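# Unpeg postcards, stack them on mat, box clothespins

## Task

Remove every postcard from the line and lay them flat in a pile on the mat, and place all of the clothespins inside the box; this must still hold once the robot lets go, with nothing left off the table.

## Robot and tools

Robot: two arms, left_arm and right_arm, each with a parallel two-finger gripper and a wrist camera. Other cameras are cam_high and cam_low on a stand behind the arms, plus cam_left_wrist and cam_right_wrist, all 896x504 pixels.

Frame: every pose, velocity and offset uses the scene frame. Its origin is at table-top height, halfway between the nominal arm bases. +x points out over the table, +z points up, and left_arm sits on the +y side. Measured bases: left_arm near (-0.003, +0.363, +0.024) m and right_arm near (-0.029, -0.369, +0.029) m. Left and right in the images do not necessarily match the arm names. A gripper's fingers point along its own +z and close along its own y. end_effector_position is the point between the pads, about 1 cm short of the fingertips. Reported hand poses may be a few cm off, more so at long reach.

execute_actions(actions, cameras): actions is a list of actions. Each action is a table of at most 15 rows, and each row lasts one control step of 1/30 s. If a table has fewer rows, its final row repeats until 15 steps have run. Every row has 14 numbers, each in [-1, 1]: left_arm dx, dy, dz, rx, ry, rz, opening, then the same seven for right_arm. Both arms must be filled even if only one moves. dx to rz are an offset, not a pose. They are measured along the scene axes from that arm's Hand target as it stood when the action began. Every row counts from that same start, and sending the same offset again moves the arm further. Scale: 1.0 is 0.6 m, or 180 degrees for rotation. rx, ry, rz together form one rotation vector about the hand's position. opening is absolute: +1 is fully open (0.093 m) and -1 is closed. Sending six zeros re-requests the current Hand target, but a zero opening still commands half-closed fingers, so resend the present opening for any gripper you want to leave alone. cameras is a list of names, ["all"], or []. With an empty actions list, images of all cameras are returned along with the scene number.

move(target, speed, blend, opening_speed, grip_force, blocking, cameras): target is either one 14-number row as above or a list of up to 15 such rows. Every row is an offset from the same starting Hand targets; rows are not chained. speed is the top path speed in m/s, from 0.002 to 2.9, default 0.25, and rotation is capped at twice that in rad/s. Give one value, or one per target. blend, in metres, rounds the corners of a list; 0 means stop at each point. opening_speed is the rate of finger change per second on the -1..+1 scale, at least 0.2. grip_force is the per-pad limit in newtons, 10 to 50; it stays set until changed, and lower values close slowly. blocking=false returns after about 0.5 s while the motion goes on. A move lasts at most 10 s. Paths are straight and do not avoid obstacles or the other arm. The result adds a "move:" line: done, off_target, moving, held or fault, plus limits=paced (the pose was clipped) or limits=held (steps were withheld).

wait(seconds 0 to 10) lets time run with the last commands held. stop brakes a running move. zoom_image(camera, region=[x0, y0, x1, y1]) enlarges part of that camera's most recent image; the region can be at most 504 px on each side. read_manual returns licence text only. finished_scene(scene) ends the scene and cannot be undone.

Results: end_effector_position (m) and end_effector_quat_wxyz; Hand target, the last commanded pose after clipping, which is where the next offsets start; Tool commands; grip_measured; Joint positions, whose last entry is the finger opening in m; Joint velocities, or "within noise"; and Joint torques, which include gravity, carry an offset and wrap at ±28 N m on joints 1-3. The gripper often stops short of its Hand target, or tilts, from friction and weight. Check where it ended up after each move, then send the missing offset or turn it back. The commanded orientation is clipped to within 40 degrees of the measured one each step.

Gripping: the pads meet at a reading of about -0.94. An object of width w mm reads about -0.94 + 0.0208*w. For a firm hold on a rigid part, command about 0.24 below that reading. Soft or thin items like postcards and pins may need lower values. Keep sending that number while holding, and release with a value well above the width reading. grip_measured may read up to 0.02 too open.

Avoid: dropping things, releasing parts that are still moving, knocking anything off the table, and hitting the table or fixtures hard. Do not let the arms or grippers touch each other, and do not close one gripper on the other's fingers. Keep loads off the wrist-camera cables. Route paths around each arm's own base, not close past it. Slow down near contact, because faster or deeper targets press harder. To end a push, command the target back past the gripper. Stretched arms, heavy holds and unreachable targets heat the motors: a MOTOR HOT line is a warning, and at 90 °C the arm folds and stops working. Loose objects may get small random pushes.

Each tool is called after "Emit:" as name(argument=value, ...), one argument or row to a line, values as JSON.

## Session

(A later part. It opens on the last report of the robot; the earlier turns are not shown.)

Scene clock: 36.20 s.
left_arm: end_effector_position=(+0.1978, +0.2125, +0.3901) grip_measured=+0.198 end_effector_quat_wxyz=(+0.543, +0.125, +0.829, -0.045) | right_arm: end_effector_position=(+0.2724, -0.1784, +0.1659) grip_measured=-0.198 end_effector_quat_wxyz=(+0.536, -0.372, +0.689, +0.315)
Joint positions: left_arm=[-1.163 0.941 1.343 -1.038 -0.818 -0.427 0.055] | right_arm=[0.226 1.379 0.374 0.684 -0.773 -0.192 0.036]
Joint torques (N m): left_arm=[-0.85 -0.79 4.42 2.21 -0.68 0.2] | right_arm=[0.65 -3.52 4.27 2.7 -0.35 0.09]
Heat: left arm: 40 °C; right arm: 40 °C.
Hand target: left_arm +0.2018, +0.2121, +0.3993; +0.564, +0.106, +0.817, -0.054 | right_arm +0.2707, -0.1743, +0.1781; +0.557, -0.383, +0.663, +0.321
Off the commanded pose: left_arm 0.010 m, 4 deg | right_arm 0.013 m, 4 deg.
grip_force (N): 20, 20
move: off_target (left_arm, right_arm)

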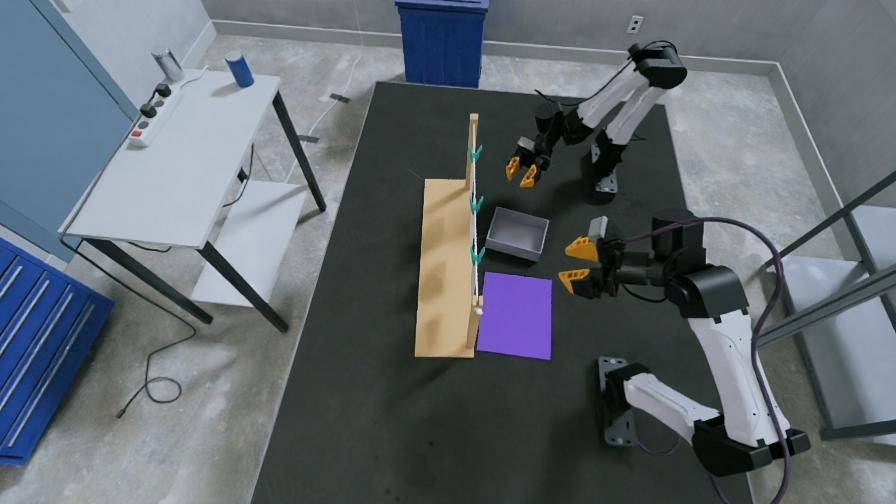

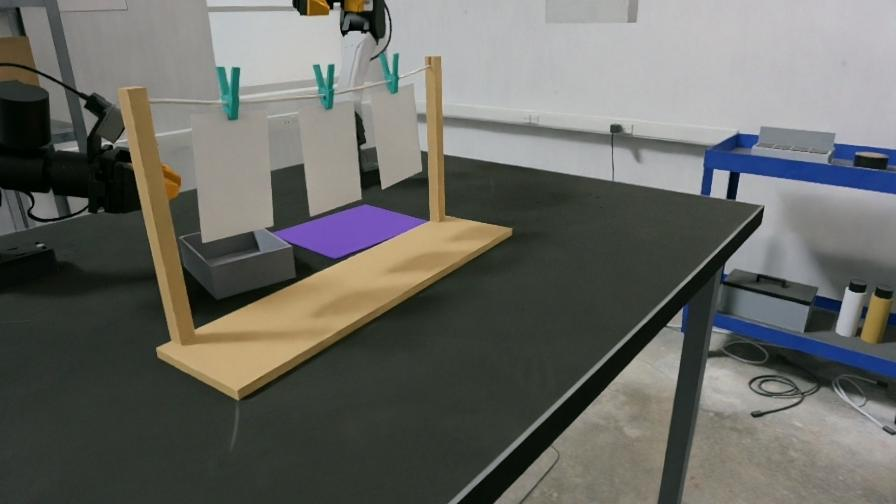

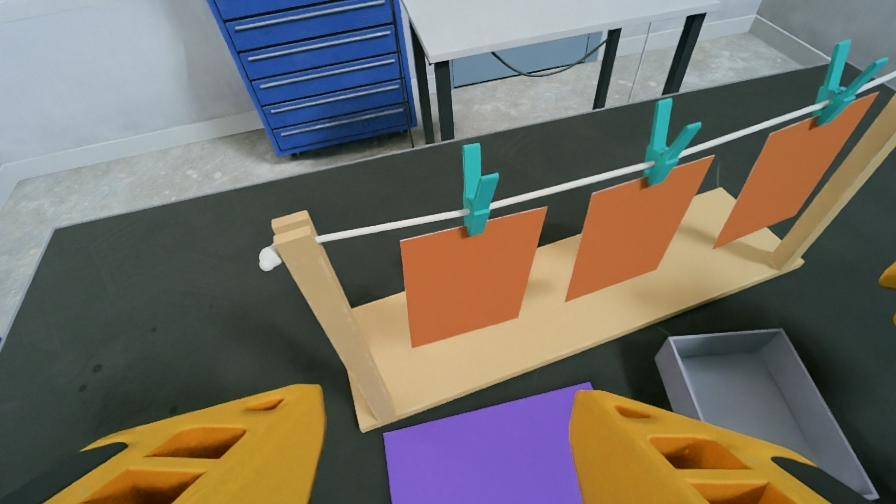

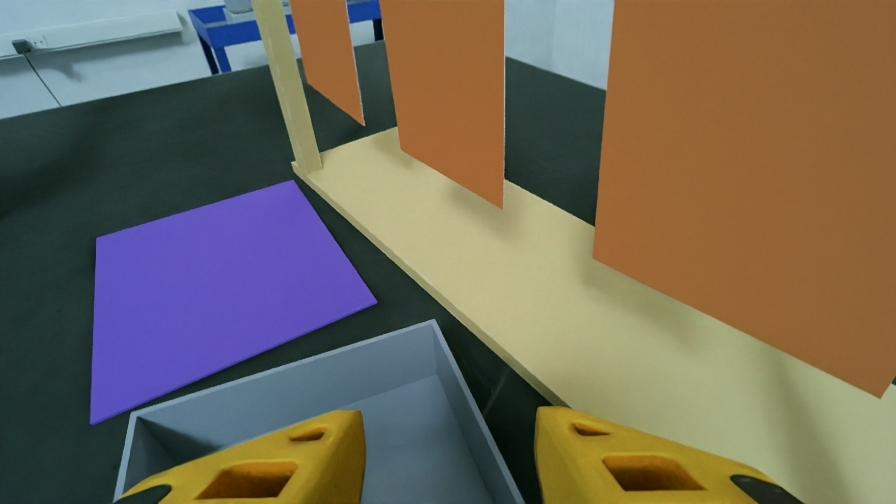

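Emit:
move(
  target=[0, 0, 0, 0, 0, 0, 0.2, 0.097, 0.147, -0.033, 0, 0, 0.05, -0.2],
  cameras=["cam_left_wrist","cam_right_wrist"],
  speed=0.15,
)

Scene clock: 38.27 s.
left_arm: end_effector_position=(+0.1978, +0.2125, +0.3901) grip_measured=+0.198 end_effector_quat_wxyz=(+0.543, +0.125, +0.829, -0.045) | right_arm: end_effector_position=(+0.3159, -0.0921, +0.1308) grip_measured=-0.198 end_effector_quat_wxyz=(+0.490, -0.429, +0.665, +0.366)
Joint positions: left_arm=[-1.163 0.941 1.343 -1.038 -0.818 -0.427 0.055] | right_arm=[0.405 1.832 0.687 0.783 -0.773 -0.189 0.036]
Joint torques (N m): left_arm=[-0.88 -0.75 4.42 2.22 -0.68 0.19] | right_arm=[0.43 -6.82 7.54 2.69 -0.21 0.13]
Heat: left arm: 41 °C; right arm: 41 °C.
Hand target: left_arm +0.2018, +0.2121, +0.3993; +0.564, +0.106, +0.817, -0.054 | right_arm +0.3289, -0.0861, +0.1583; +0.530, -0.434, +0.631, +0.363
Off the commanded pose: left_arm 0.010 m, 4 deg | right_arm 0.031 m, 6 deg.
grip_force (N): 20, 20
move: off_target (left_arm, right_arm)
Images, in order (width x height): cam_left_wrist 896x504, cam_right_wrist 896x504.

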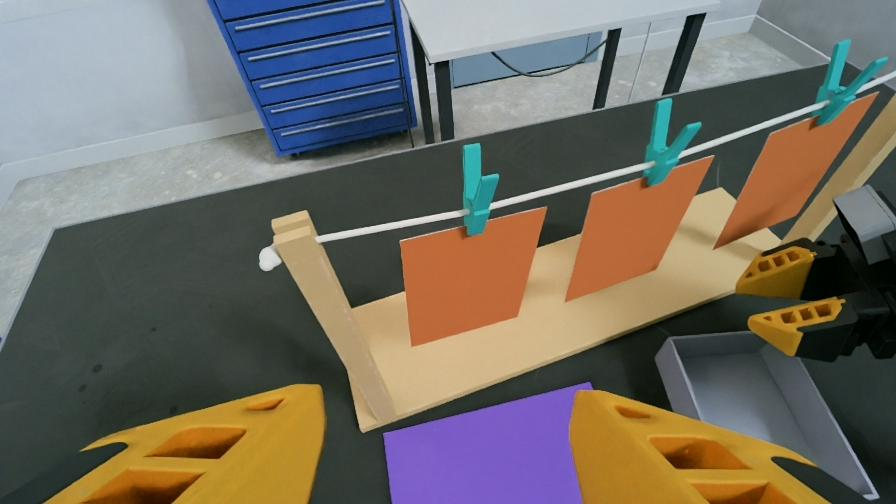

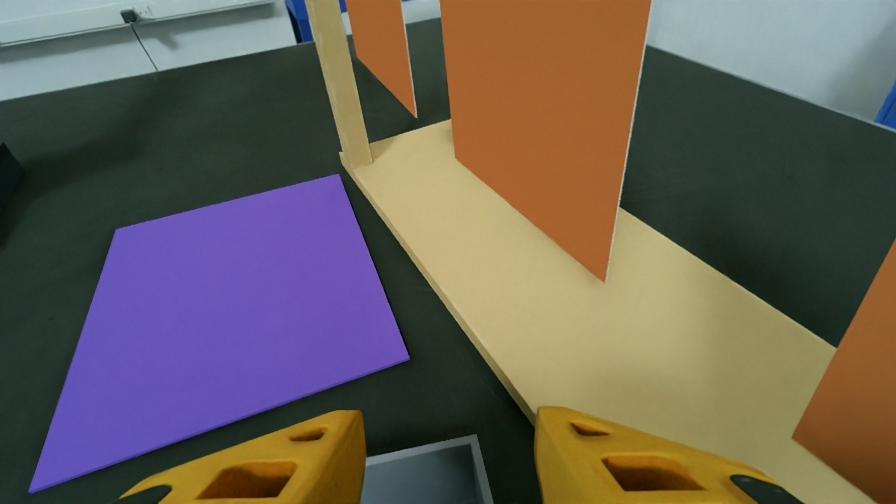

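Emit:
move(
  target=[0, 0, 0, 0, 0, 0, 0.2, 0.112, 0.078, 0.02, 0.026, -0.01, 0, -0.2],
  cameras=["cam_left_wrist","cam_right_wrist","cam_low"],
  speed=0.08,
)

Scene clock: 40.33 s.
left_arm: end_effector_position=(+0.1978, +0.2125, +0.3901) grip_measured=+0.198 end_effector_quat_wxyz=(+0.543, +0.125, +0.829, -0.045) | right_arm: end_effector_position=(+0.3857, -0.0484, +0.1414) grip_measured=-0.198 end_effector_quat_wxyz=(+0.516, -0.415, +0.641, +0.388)
Joint positions: left_arm=[-1.163 0.941 1.343 -1.038 -0.818 -0.427 0.055] | right_arm=[0.43 2.088 1.02 0.834 -0.773 -0.094 0.036]
Joint torques (N m): left_arm=[-0.88 -0.75 4.41 2.21 -0.67 0.19] | right_arm=[0.66 -9.13 8.01 2.73 0.11 0.14]
Heat: left arm: 41 °C; right arm: 41 °C.
Hand target: left_arm +0.2018, +0.2121, +0.3993; +0.564, +0.106, +0.817, -0.054 | right_arm +0.3961, -0.0393, +0.1703; +0.557, -0.418, +0.607, +0.382
Off the commanded pose: left_arm 0.010 m, 4 deg | right_arm 0.032 m, 6 deg.
grip_force (N): 20, 20
move: off_target (left_arm, right_arm)
Images, in order (width x height): cam_low 896x504, cam_left_wrist 896x504, cam_right_wrist 896x504.

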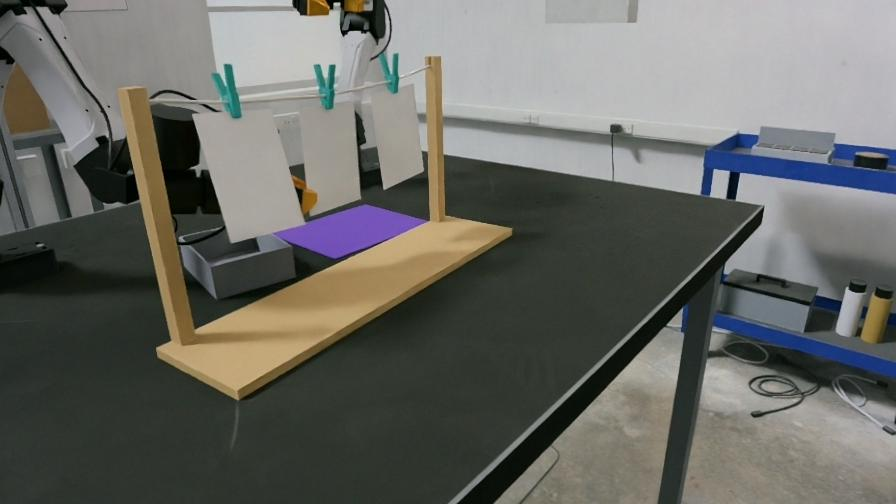

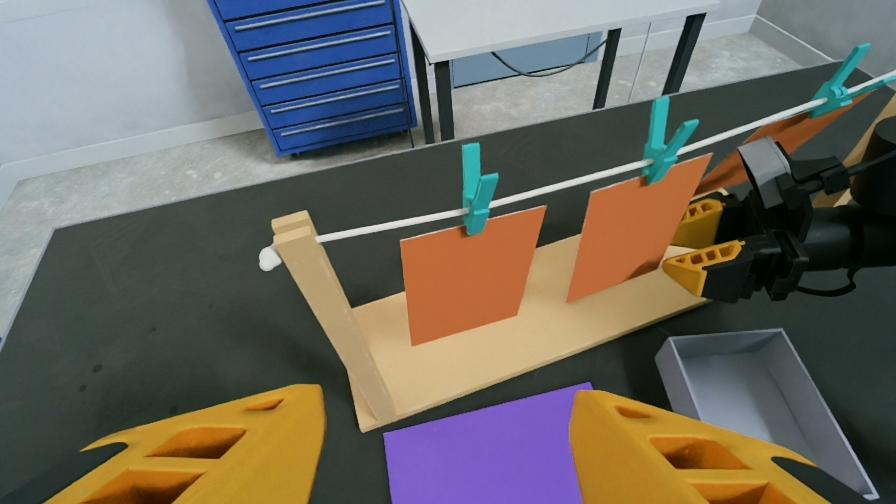

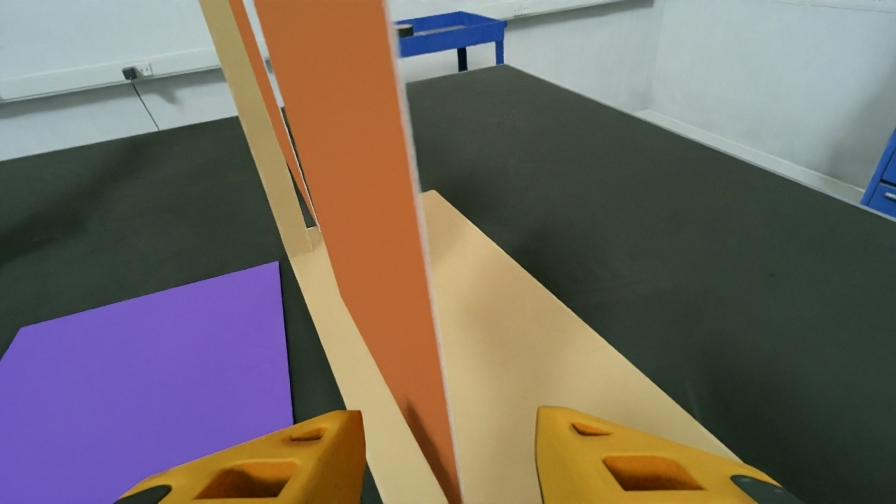

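Emit:
move(
  target=[0, 0, 0, 0, 0, 0, 0.2, 0, 0.022, 0, 0, 0, 0, -0.3],
  cameras=["cam_left_wrist","cam_right_wrist","cam_low"],
  speed=0.05,
)

Scene clock: 41.73 s.
left_arm: end_effector_position=(+0.1978, +0.2125, +0.3901) grip_measured=+0.198 end_effector_quat_wxyz=(+0.543, +0.125, +0.829, -0.045) | right_arm: end_effector_position=(+0.3822, -0.0303, +0.1423) grip_measured=-0.298 end_effector_quat_wxyz=(+0.516, -0.420, +0.637, +0.390)
Joint positions: left_arm=[-1.163 0.941 1.343 -1.038 -0.818 -0.427 0.055] | right_arm=[0.471 2.105 1.048 0.834 -0.744 -0.088 0.031]
Joint torques (N m): left_arm=[-0.87 -0.75 4.45 2.22 -0.67 0.19] | right_arm=[0.47 -9.22 8.17 2.67 0.11 0.12]
Heat: left arm: 42 °C; right arm: 42 °C.
Hand target: left_arm +0.2018, +0.2121, +0.3993; +0.564, +0.106, +0.817, -0.054 | right_arm +0.3961, -0.0261, +0.1703; +0.557, -0.418, +0.607, +0.382
Off the commanded pose: left_arm 0.010 m, 4 deg | right_arm 0.031 m, 6 deg.
grip_force (N): 20, 20
move: off_target (left_arm, right_arm)
Images, in order (width x height): cam_low 896x504, cam_left_wrist 896x504, cam_right_wrist 896x504.

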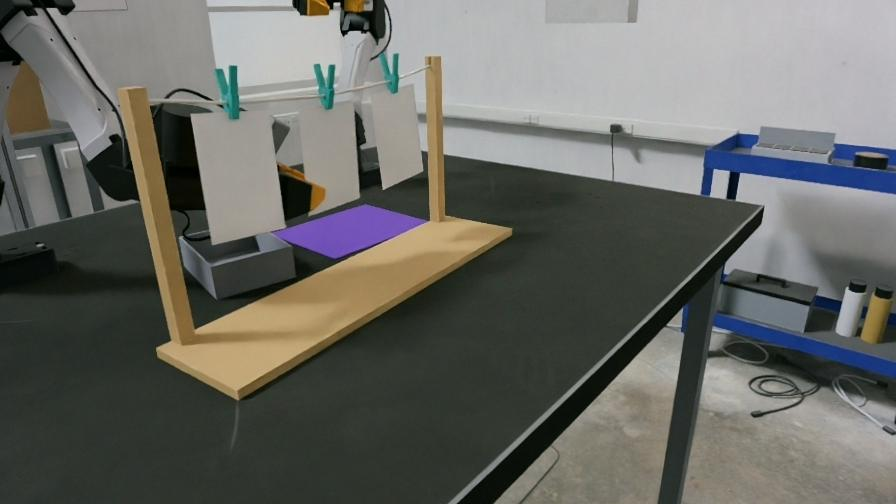

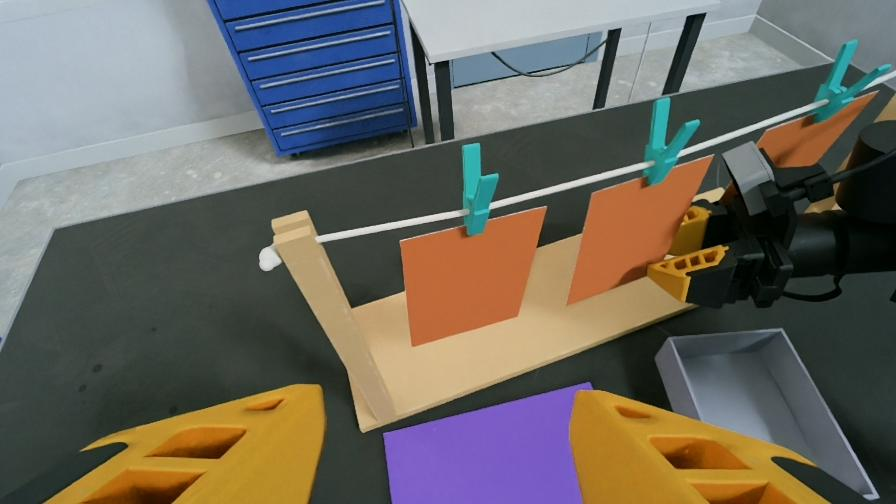

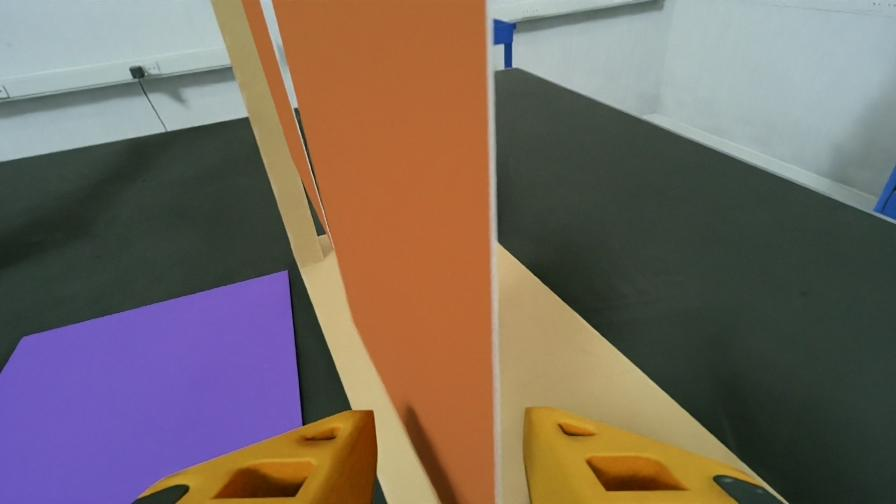

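Emit:
move(
  target=[0, 0, 0, 0, 0, 0, 0.2, -0.005, 0, 0, 0, 0, 0, -1],
  cameras=["cam_left_wrist","cam_right_wrist","cam_low"],
  speed=0.05,
)

Scene clock: 45.37 s.
left_arm: end_effector_position=(+0.1978, +0.2125, +0.3901) grip_measured=+0.198 end_effector_quat_wxyz=(+0.543, +0.125, +0.829, -0.045) | right_arm: end_effector_position=(+0.3820, -0.0291, +0.1437) grip_measured=-0.977 end_effector_quat_wxyz=(+0.519, -0.420, +0.634, +0.390)
Joint positions: left_arm=[-1.163 0.941 1.343 -1.038 -0.818 -0.427 0.055] | right_arm=[0.474 2.105 1.048 0.842 -0.741 -0.088 0]
Joint torques (N m): left_arm=[-0.87 -0.77 4.46 2.22 -0.68 0.2] | right_arm=[0.55 -9.72 7.24 2.65 0.12 0.14]
Heat: left arm: 42 °C; right arm: 43 °C.
Hand target: left_arm +0.2018, +0.2121, +0.3993; +0.564, +0.106, +0.817, -0.054 | right_arm +0.3931, -0.0261, +0.1703; +0.557, -0.418, +0.607, +0.382
Off the commanded pose: left_arm 0.010 m, 4 deg | right_arm 0.029 m, 5 deg.
grip_force (N): 20, 20
move: off_target (left_arm, right_arm)
Images, in order (width x height): cam_low 896x504, cam_left_wrist 896x504, cam_right_wrist 896x504.

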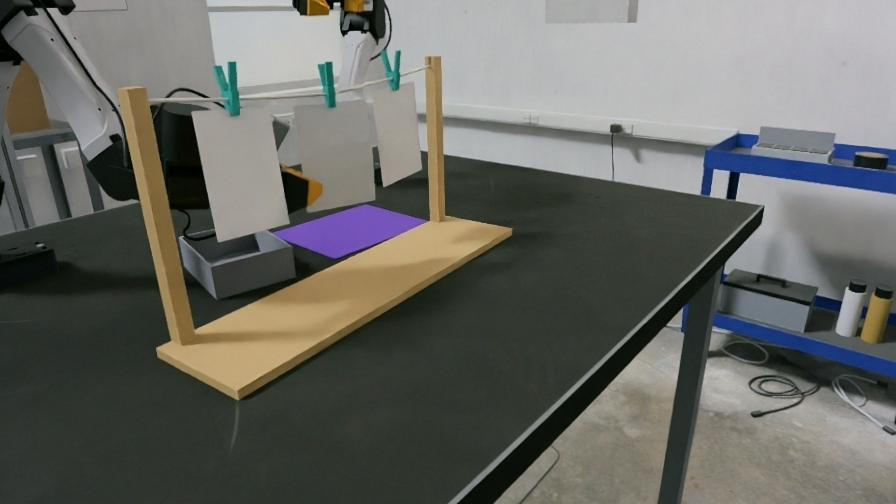

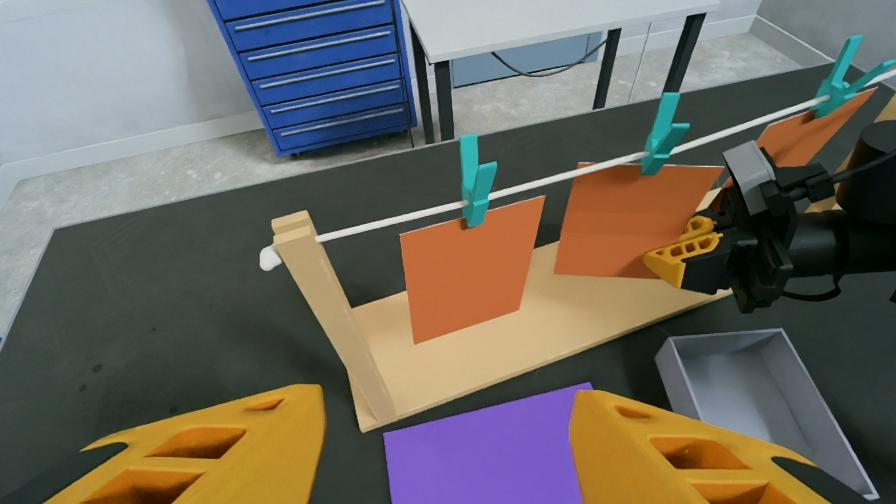

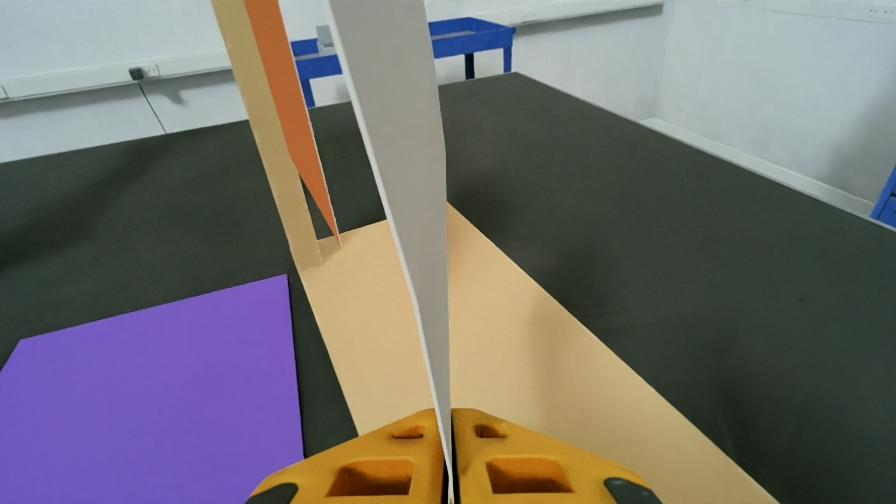

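Emit:
move(
  target=[0.297, -0.203, -0.05, 0.0564, 0.0625, -0.394, 0.5, 0, 0, 0, 0, 0, 0, -1],
  cameras=["all"],
  speed=0.2,
  grip_force=[50, 20],
)

Scene clock: 50.97 s.
left_arm: end_effector_position=(+0.3825, +0.0873, +0.3633) grip_measured=+0.498 end_effector_quat_wxyz=(+0.339, +0.594, +0.663, -0.303) | right_arm: end_effector_position=(+0.3820, -0.0291, +0.1437) grip_measured=-0.977 end_effector_quat_wxyz=(+0.519, -0.420, +0.634, +0.390)
Joint positions: left_arm=[-0.369 2.17 2.662 -1.501 0.805 0.854 0.069] | right_arm=[0.474 2.105 1.048 0.842 -0.741 -0.088 0]
Joint torques (N m): left_arm=[0.09 -7.79 7.71 0.87 0.75 0.29] | right_arm=[0.58 -9.76 7.21 2.64 0.13 0.14]
Heat: left arm: 42 °C; right arm: 43 °C.
Hand target: left_arm +0.3800, +0.0903, +0.3693; +0.339, +0.600, +0.654, -0.312 | right_arm +0.3931, -0.0261, +0.1703; +0.557, -0.418, +0.607, +0.382
Off the commanded pose: left_arm 0.007 m, 2 deg | right_arm 0.029 m, 5 deg.
grip_force (N): 50, 20
move: off_target (right_arm)

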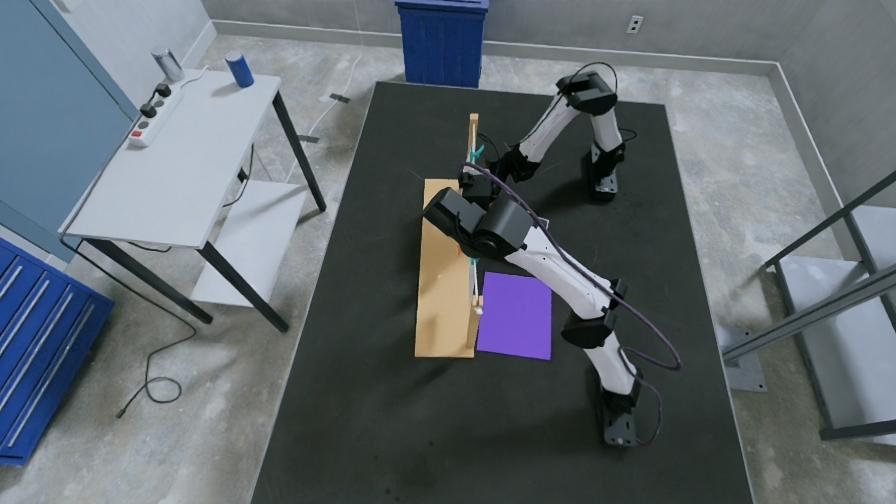

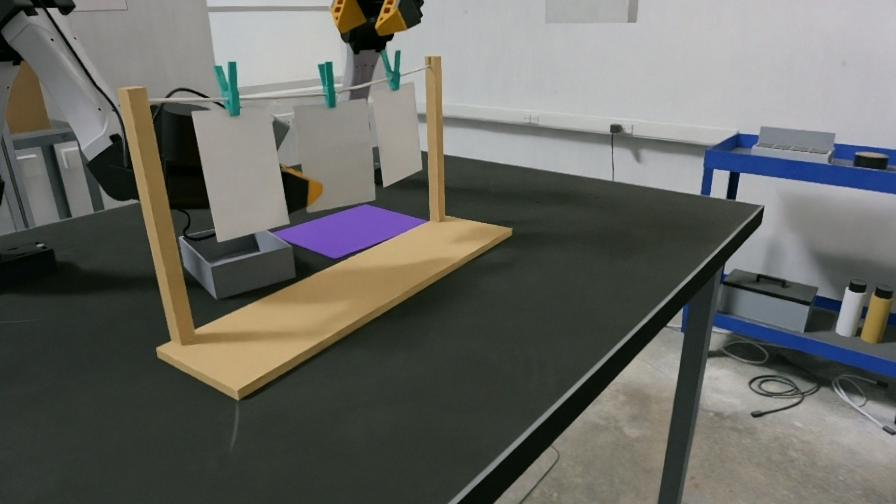

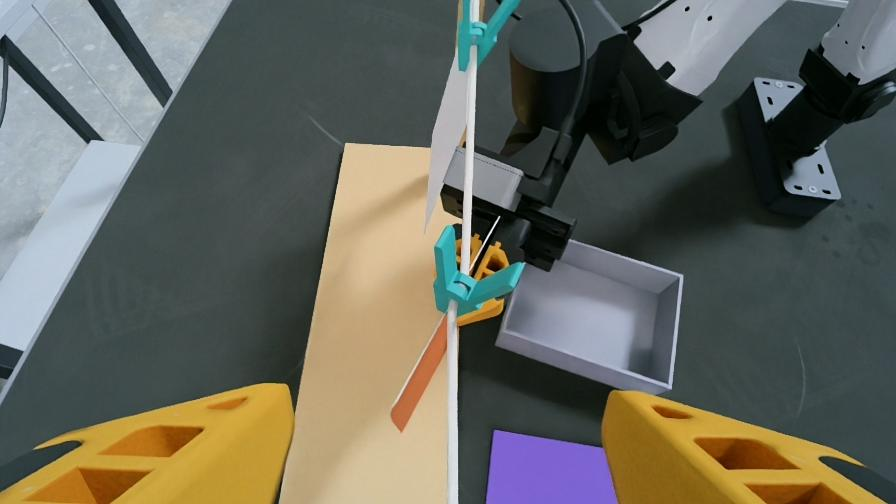

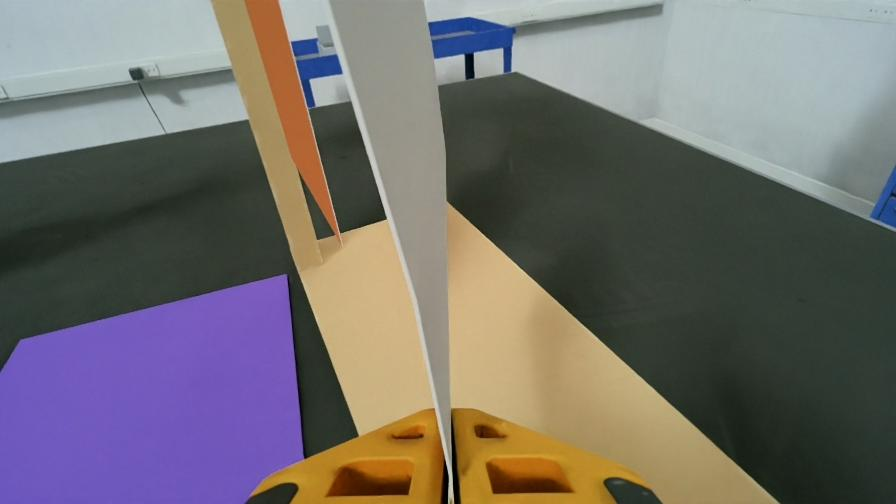

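Emit:
move(
  target=[-0.006, -0.084, -0.064, 0, 0, -0.055, 0.5, 0, 0, 0, 0, 0, 0, -1],
  cameras=["cam_left_wrist"],
  speed=0.1,
)

Scene clock: 53.43 s.
left_arm: end_effector_position=(+0.3809, +0.0401, +0.3246) grip_measured=+0.498 end_effector_quat_wxyz=(+0.314, +0.645, +0.614, -0.328) | right_arm: end_effector_position=(+0.3820, -0.0291, +0.1437) grip_measured=-0.977 end_effector_quat_wxyz=(+0.519, -0.420, +0.634, +0.390)
Joint positions: left_arm=[-0.453 2.331 2.774 -1.521 0.841 0.949 0.069] | right_arm=[0.474 2.105 1.048 0.842 -0.741 -0.088 0]
Joint torques (N m): left_arm=[-0.64 -8.85 7.84 0.77 0.83 0.31] | right_arm=[0.57 -9.72 7.23 2.64 0.13 0.13]
Heat: left arm: 42 °C; right arm: 43 °C.
Hand target: left_arm +0.3764, +0.0399, +0.3309; +0.311, +0.654, +0.600, -0.340 | right_arm +0.3931, -0.0261, +0.1703; +0.557, -0.418, +0.607, +0.382
Off the commanded pose: left_arm 0.008 m, 2 deg | right_arm 0.029 m, 5 deg.
grip_force (N): 50, 20
move: off_target (right_arm)
Images, in order (width x height): cam_left_wrist 896x504.

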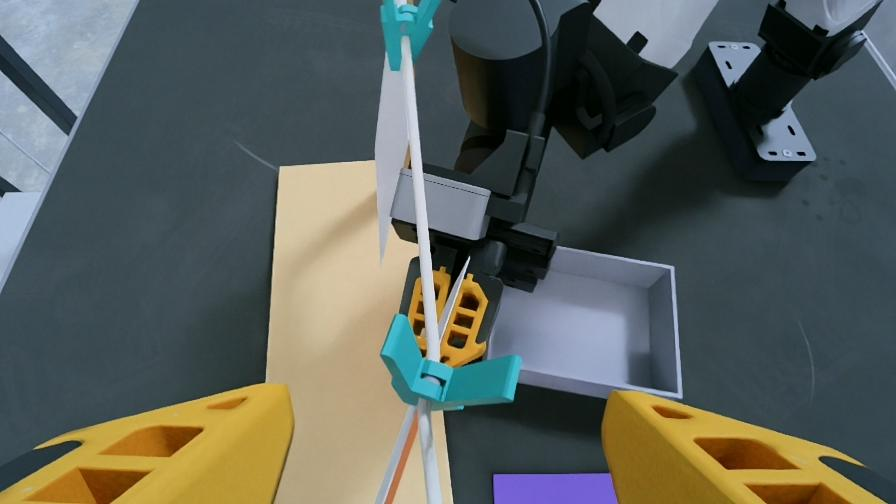

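Emit:
move(
  target=[0, -0.036, -0.021, 0, 0, 0, 0.5, 0, 0, 0, 0, 0, 0, -1],
  cameras=["cam_left_wrist","cam_low"],
  speed=0.08,
)

Emit:
zoom_image(
  camera="cam_low",
  region=[240, 10, 460, 140],
)

Scene clock: 55.10 s.
left_arm: end_effector_position=(+0.3701, +0.0213, +0.3131) grip_measured=+0.498 end_effector_quat_wxyz=(+0.294, +0.653, +0.609, -0.341) | right_arm: end_effector_position=(+0.3820, -0.0291, +0.1437) grip_measured=-0.977 end_effector_quat_wxyz=(+0.519, -0.420, +0.634, +0.390)
Joint positions: left_arm=[-0.498 2.355 2.774 -1.521 0.841 0.937 0.069] | right_arm=[0.474 2.105 1.048 0.842 -0.741 -0.088 0]
Joint torques (N m): left_arm=[-0.5 -9.16 6.54 1.31 0.58 -0.03] | right_arm=[0.58 -9.74 7.16 2.64 0.11 0.14]
Heat: left arm: 42 °C; right arm: 43 °C.
Hand target: left_arm +0.3764, +0.0183, +0.3183; +0.311, +0.654, +0.600, -0.340 | right_arm +0.3931, -0.0261, +0.1703; +0.557, -0.418, +0.607, +0.382
Off the commanded pose: left_arm 0.009 m, 2 deg | right_arm 0.029 m, 5 deg.
grip_force (N): 50, 20
move: off_target (right_arm)
Images, in order (width x height): cam_low 896x504, cam_left_wrist 896x504.

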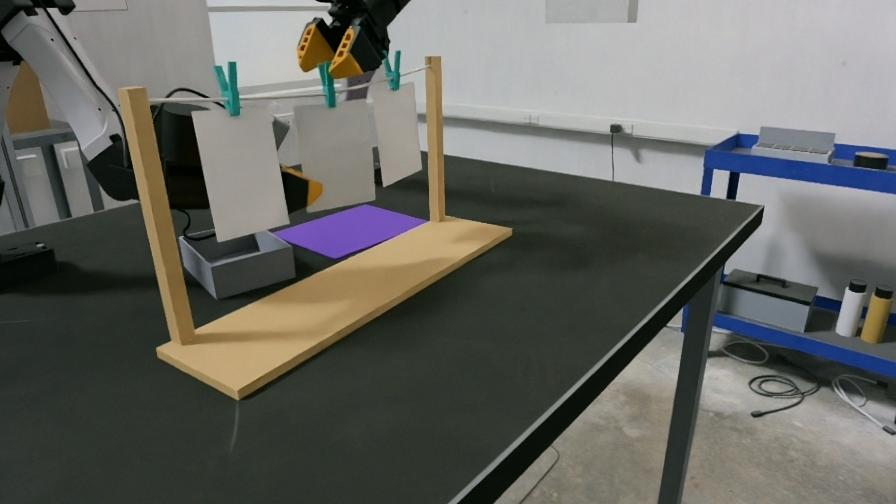

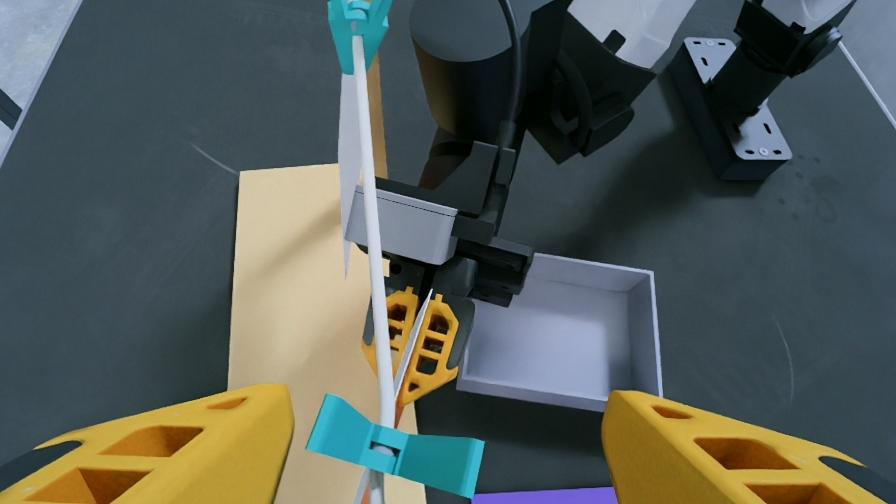

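Scaled by 2.291 from the camera's 896x504 image, which has a finer 1280x720 frame.

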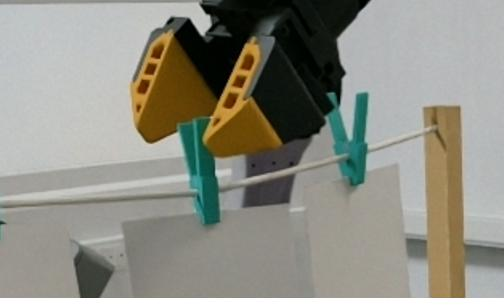

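Emit:
move(
  target=[0.02, -0.003, -0.003, 0, 0, 0, 0.5, 0, 0, 0, 0, 0, 0, -1],
  cameras=["cam_left_wrist","cam_low"],
  speed=0.08,
)

Emit:
zoom_image(
  camera="cam_low",
  region=[240, 10, 460, 140],
)

Scene clock: 56.33 s.
left_arm: end_effector_position=(+0.3778, +0.0172, +0.3057) grip_measured=+0.498 end_effector_quat_wxyz=(+0.294, +0.649, +0.612, -0.342) | right_arm: end_effector_position=(+0.3820, -0.0291, +0.1437) grip_measured=-0.977 end_effector_quat_wxyz=(+0.519, -0.420, +0.634, +0.390)
Joint positions: left_arm=[-0.498 2.403 2.828 -1.521 0.841 0.921 0.069] | right_arm=[0.474 2.105 1.048 0.842 -0.741 -0.088 0]
Joint torques (N m): left_arm=[0.28 -9.36 7.91 1.38 0.64 -0.03] | right_arm=[0.59 -9.74 7.21 2.64 0.12 0.13]
Heat: left arm: 42 °C; right arm: 44 °C.
Hand target: left_arm +0.3884, +0.0165, +0.3165; +0.311, +0.654, +0.600, -0.340 | right_arm +0.3931, -0.0261, +0.1703; +0.557, -0.418, +0.607, +0.382
Off the commanded pose: left_arm 0.015 m, 2 deg | right_arm 0.029 m, 5 deg.
elbow stopped short (left arm): the move would have taken joint 3 (elbow) straighter than the controller allows.
grip_force (N): 50, 20
move: off_target (left_arm, right_arm)
Images, in order (width x height): cam_low 896x504, cam_left_wrist 896x504.

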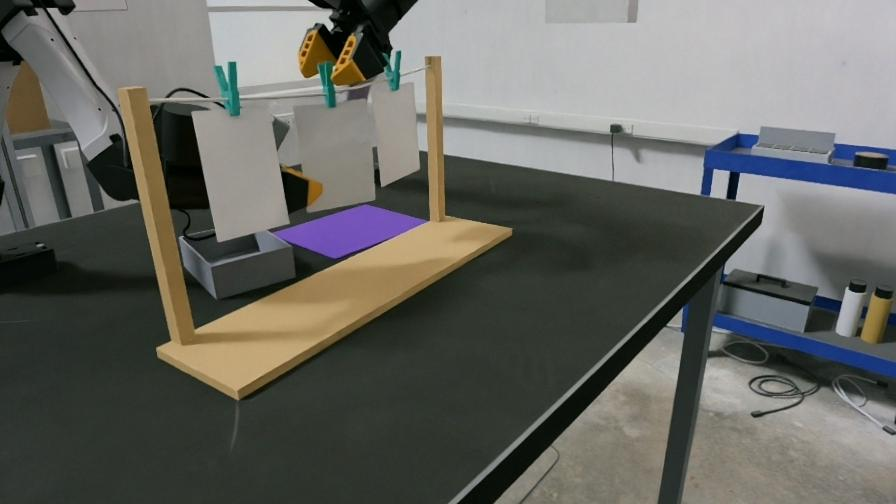

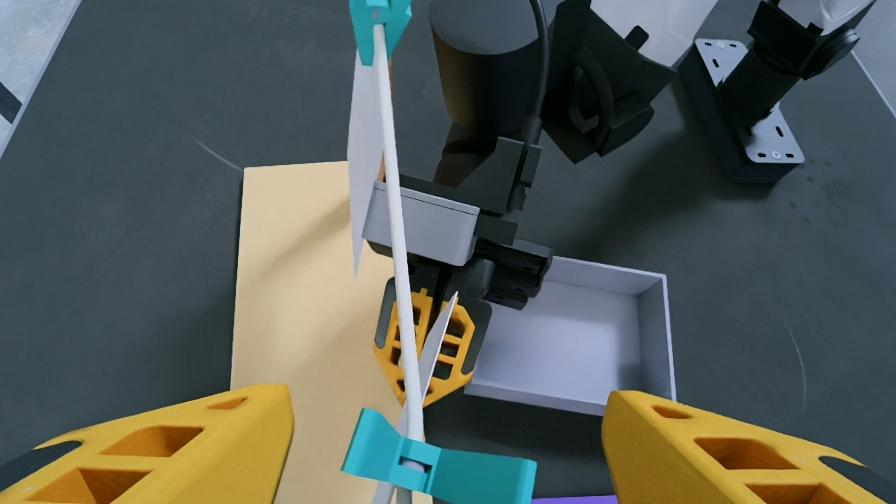

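Scaled by 2.291 from the camera's 896x504 image, which has a finer 1280x720 frame.

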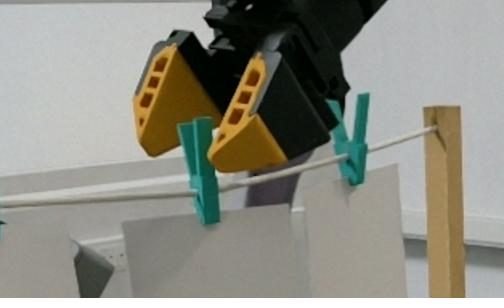

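Emit:
move(
  target=[0, 0, 0, 0, 0, 0, -0.3, 0, 0, 0, 0, 0, 0, -1],
  cameras=["cam_left_wrist","cam_low","cam_right_wrist"],
  speed=0.08,
  opening_speed=0.5,
)

Emit:
zoom_image(
  camera="cam_low",
  region=[240, 10, 460, 140],
)

Scene clock: 58.57 s.
left_arm: end_effector_position=(+0.3783, +0.0178, +0.3057) grip_measured=-0.296 end_effector_quat_wxyz=(+0.294, +0.648, +0.613, -0.342) | right_arm: end_effector_position=(+0.3820, -0.0291, +0.1437) grip_measured=-0.977 end_effector_quat_wxyz=(+0.519, -0.420, +0.634, +0.390)
Joint positions: left_arm=[-0.496 2.403 2.828 -1.521 0.841 0.92 0.031] | right_arm=[0.474 2.105 1.048 0.842 -0.741 -0.088 0]
Joint torques (N m): left_arm=[0.29 -9.31 7.88 1.39 0.64 -0.01] | right_arm=[0.61 -9.69 7.23 2.64 0.12 0.14]
Heat: left arm: 41 °C; right arm: 44 °C.
Hand target: left_arm +0.3884, +0.0165, +0.3165; +0.311, +0.654, +0.600, -0.340 | right_arm +0.3931, -0.0261, +0.1703; +0.557, -0.418, +0.607, +0.382
Off the commanded pose: left_arm 0.015 m, 3 deg | right_arm 0.029 m, 5 deg.
elbow stopped short (left arm): the move would have taken joint 3 (elbow) straighter than the controller allows.
grip_force (N): 50, 20
move: off_target (left_arm, right_arm)
Images, in order (width x height): cam_low 896x504, cam_left_wrist 896x504, cam_right_wrist 896x504.

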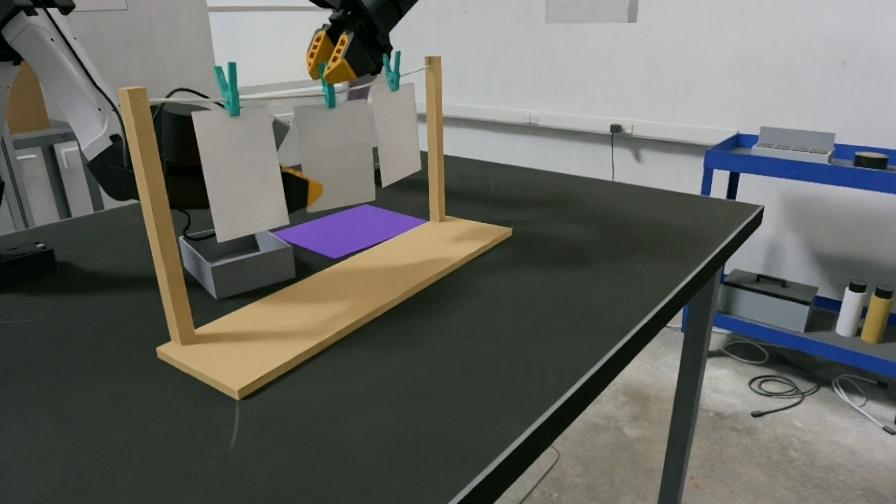

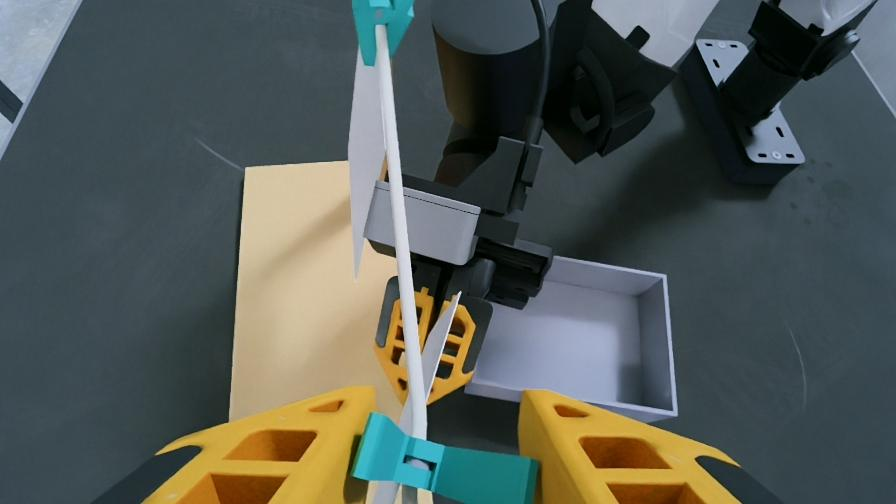

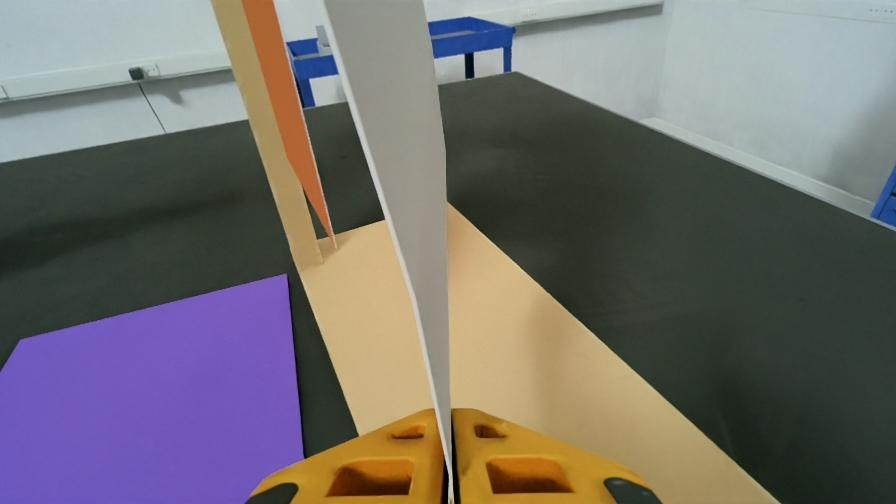

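Scaled by 2.291 from the camera's 896x504 image, which has a finer 1280x720 frame.

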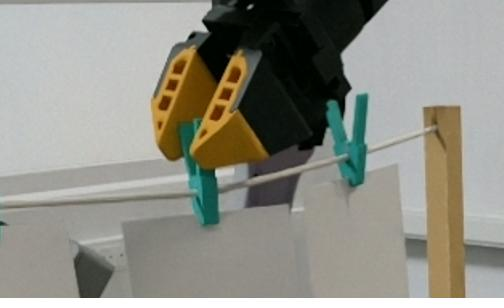

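Contact next. Squeeze on.

Emit:
move(
  target=[0, 0, 0, 0, 0, 0, -0.75, 0, 0, 0, 0, 0, 0, -1],
  cameras=["cam_left_wrist","cam_low","cam_right_wrist"],
  speed=0.08,
  opening_speed=0.4,
)

Emit:
zoom_image(
  camera="cam_low",
  region=[240, 10, 460, 140],
)

Scene clock: 60.77 s.
left_arm: end_effector_position=(+0.3783, +0.0178, +0.3057) grip_measured=-0.750 end_effector_quat_wxyz=(+0.294, +0.648, +0.613, -0.342) | right_arm: end_effector_position=(+0.3820, -0.0291, +0.1437) grip_measured=-0.977 end_effector_quat_wxyz=(+0.519, -0.420, +0.634, +0.390)
Joint positions: left_arm=[-0.496 2.403 2.828 -1.521 0.841 0.92 0.009] | right_arm=[0.474 2.105 1.048 0.842 -0.741 -0.088 0]
Joint torques (N m): left_arm=[0.28 -9.28 7.88 1.38 0.64 -0.01] | right_arm=[0.58 -9.69 7.23 2.63 0.12 0.14]
Heat: left arm: 41 °C; right arm: 44 °C.
Hand target: left_arm +0.3884, +0.0165, +0.3165; +0.311, +0.654, +0.600, -0.340 | right_arm +0.3931, -0.0261, +0.1703; +0.557, -0.418, +0.607, +0.382
Off the commanded pose: left_arm 0.015 m, 3 deg | right_arm 0.029 m, 5 deg.
elbow stopped short (left arm): the move would have taken joint 3 (elbow) straighter than the controller allows.
grip_force (N): 50, 20
move: off_target (left_arm, right_arm)
Images, in order (width x height): cam_low 896x504, cam_left_wrist 896x504, cam_right_wrist 896x504.

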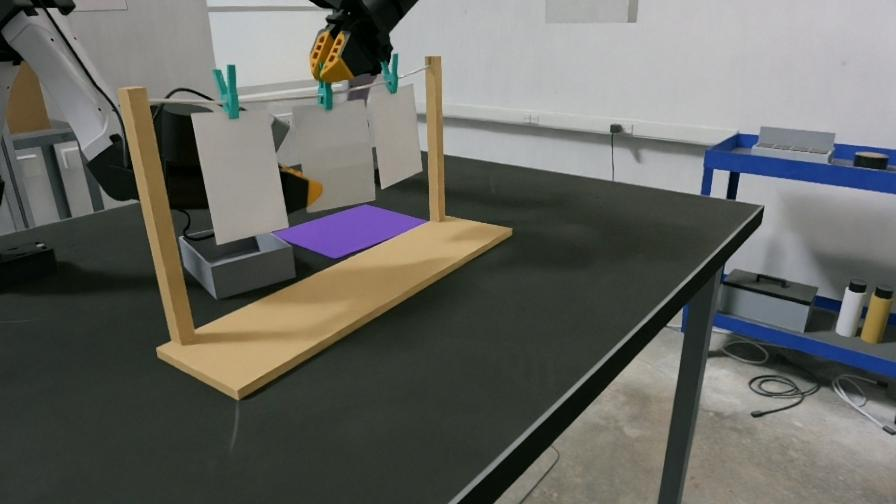

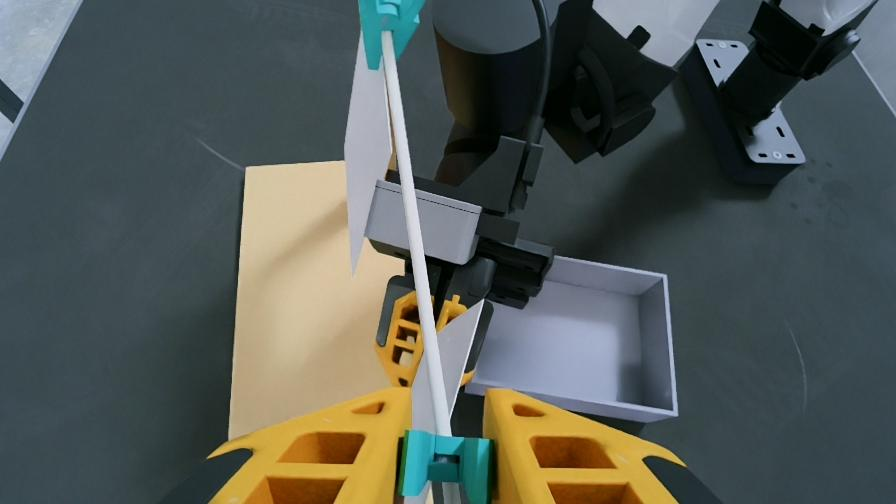

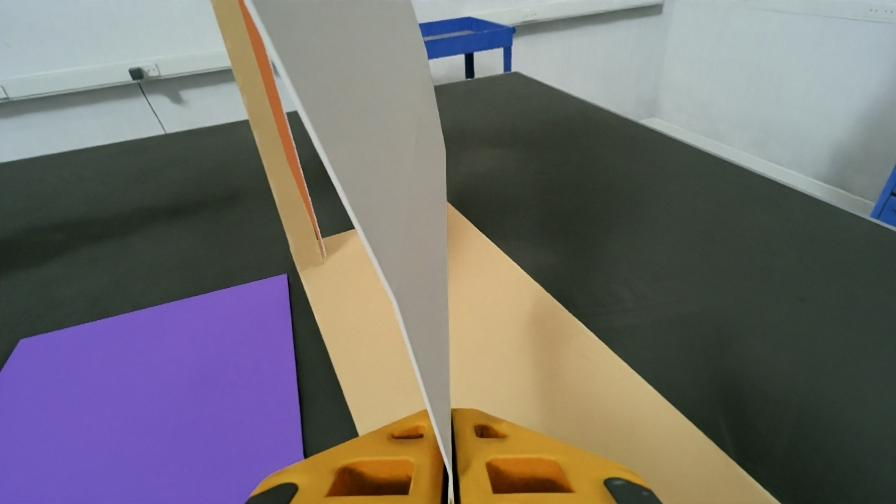

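Scaled by 2.291 from the camera's 896x504 image, which has a finer 1280x720 frame.

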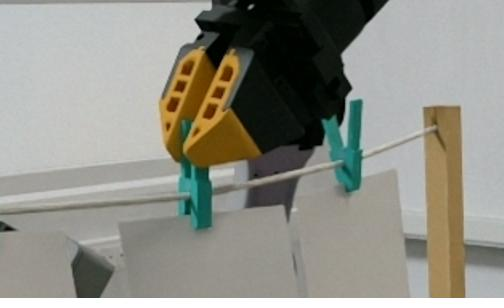

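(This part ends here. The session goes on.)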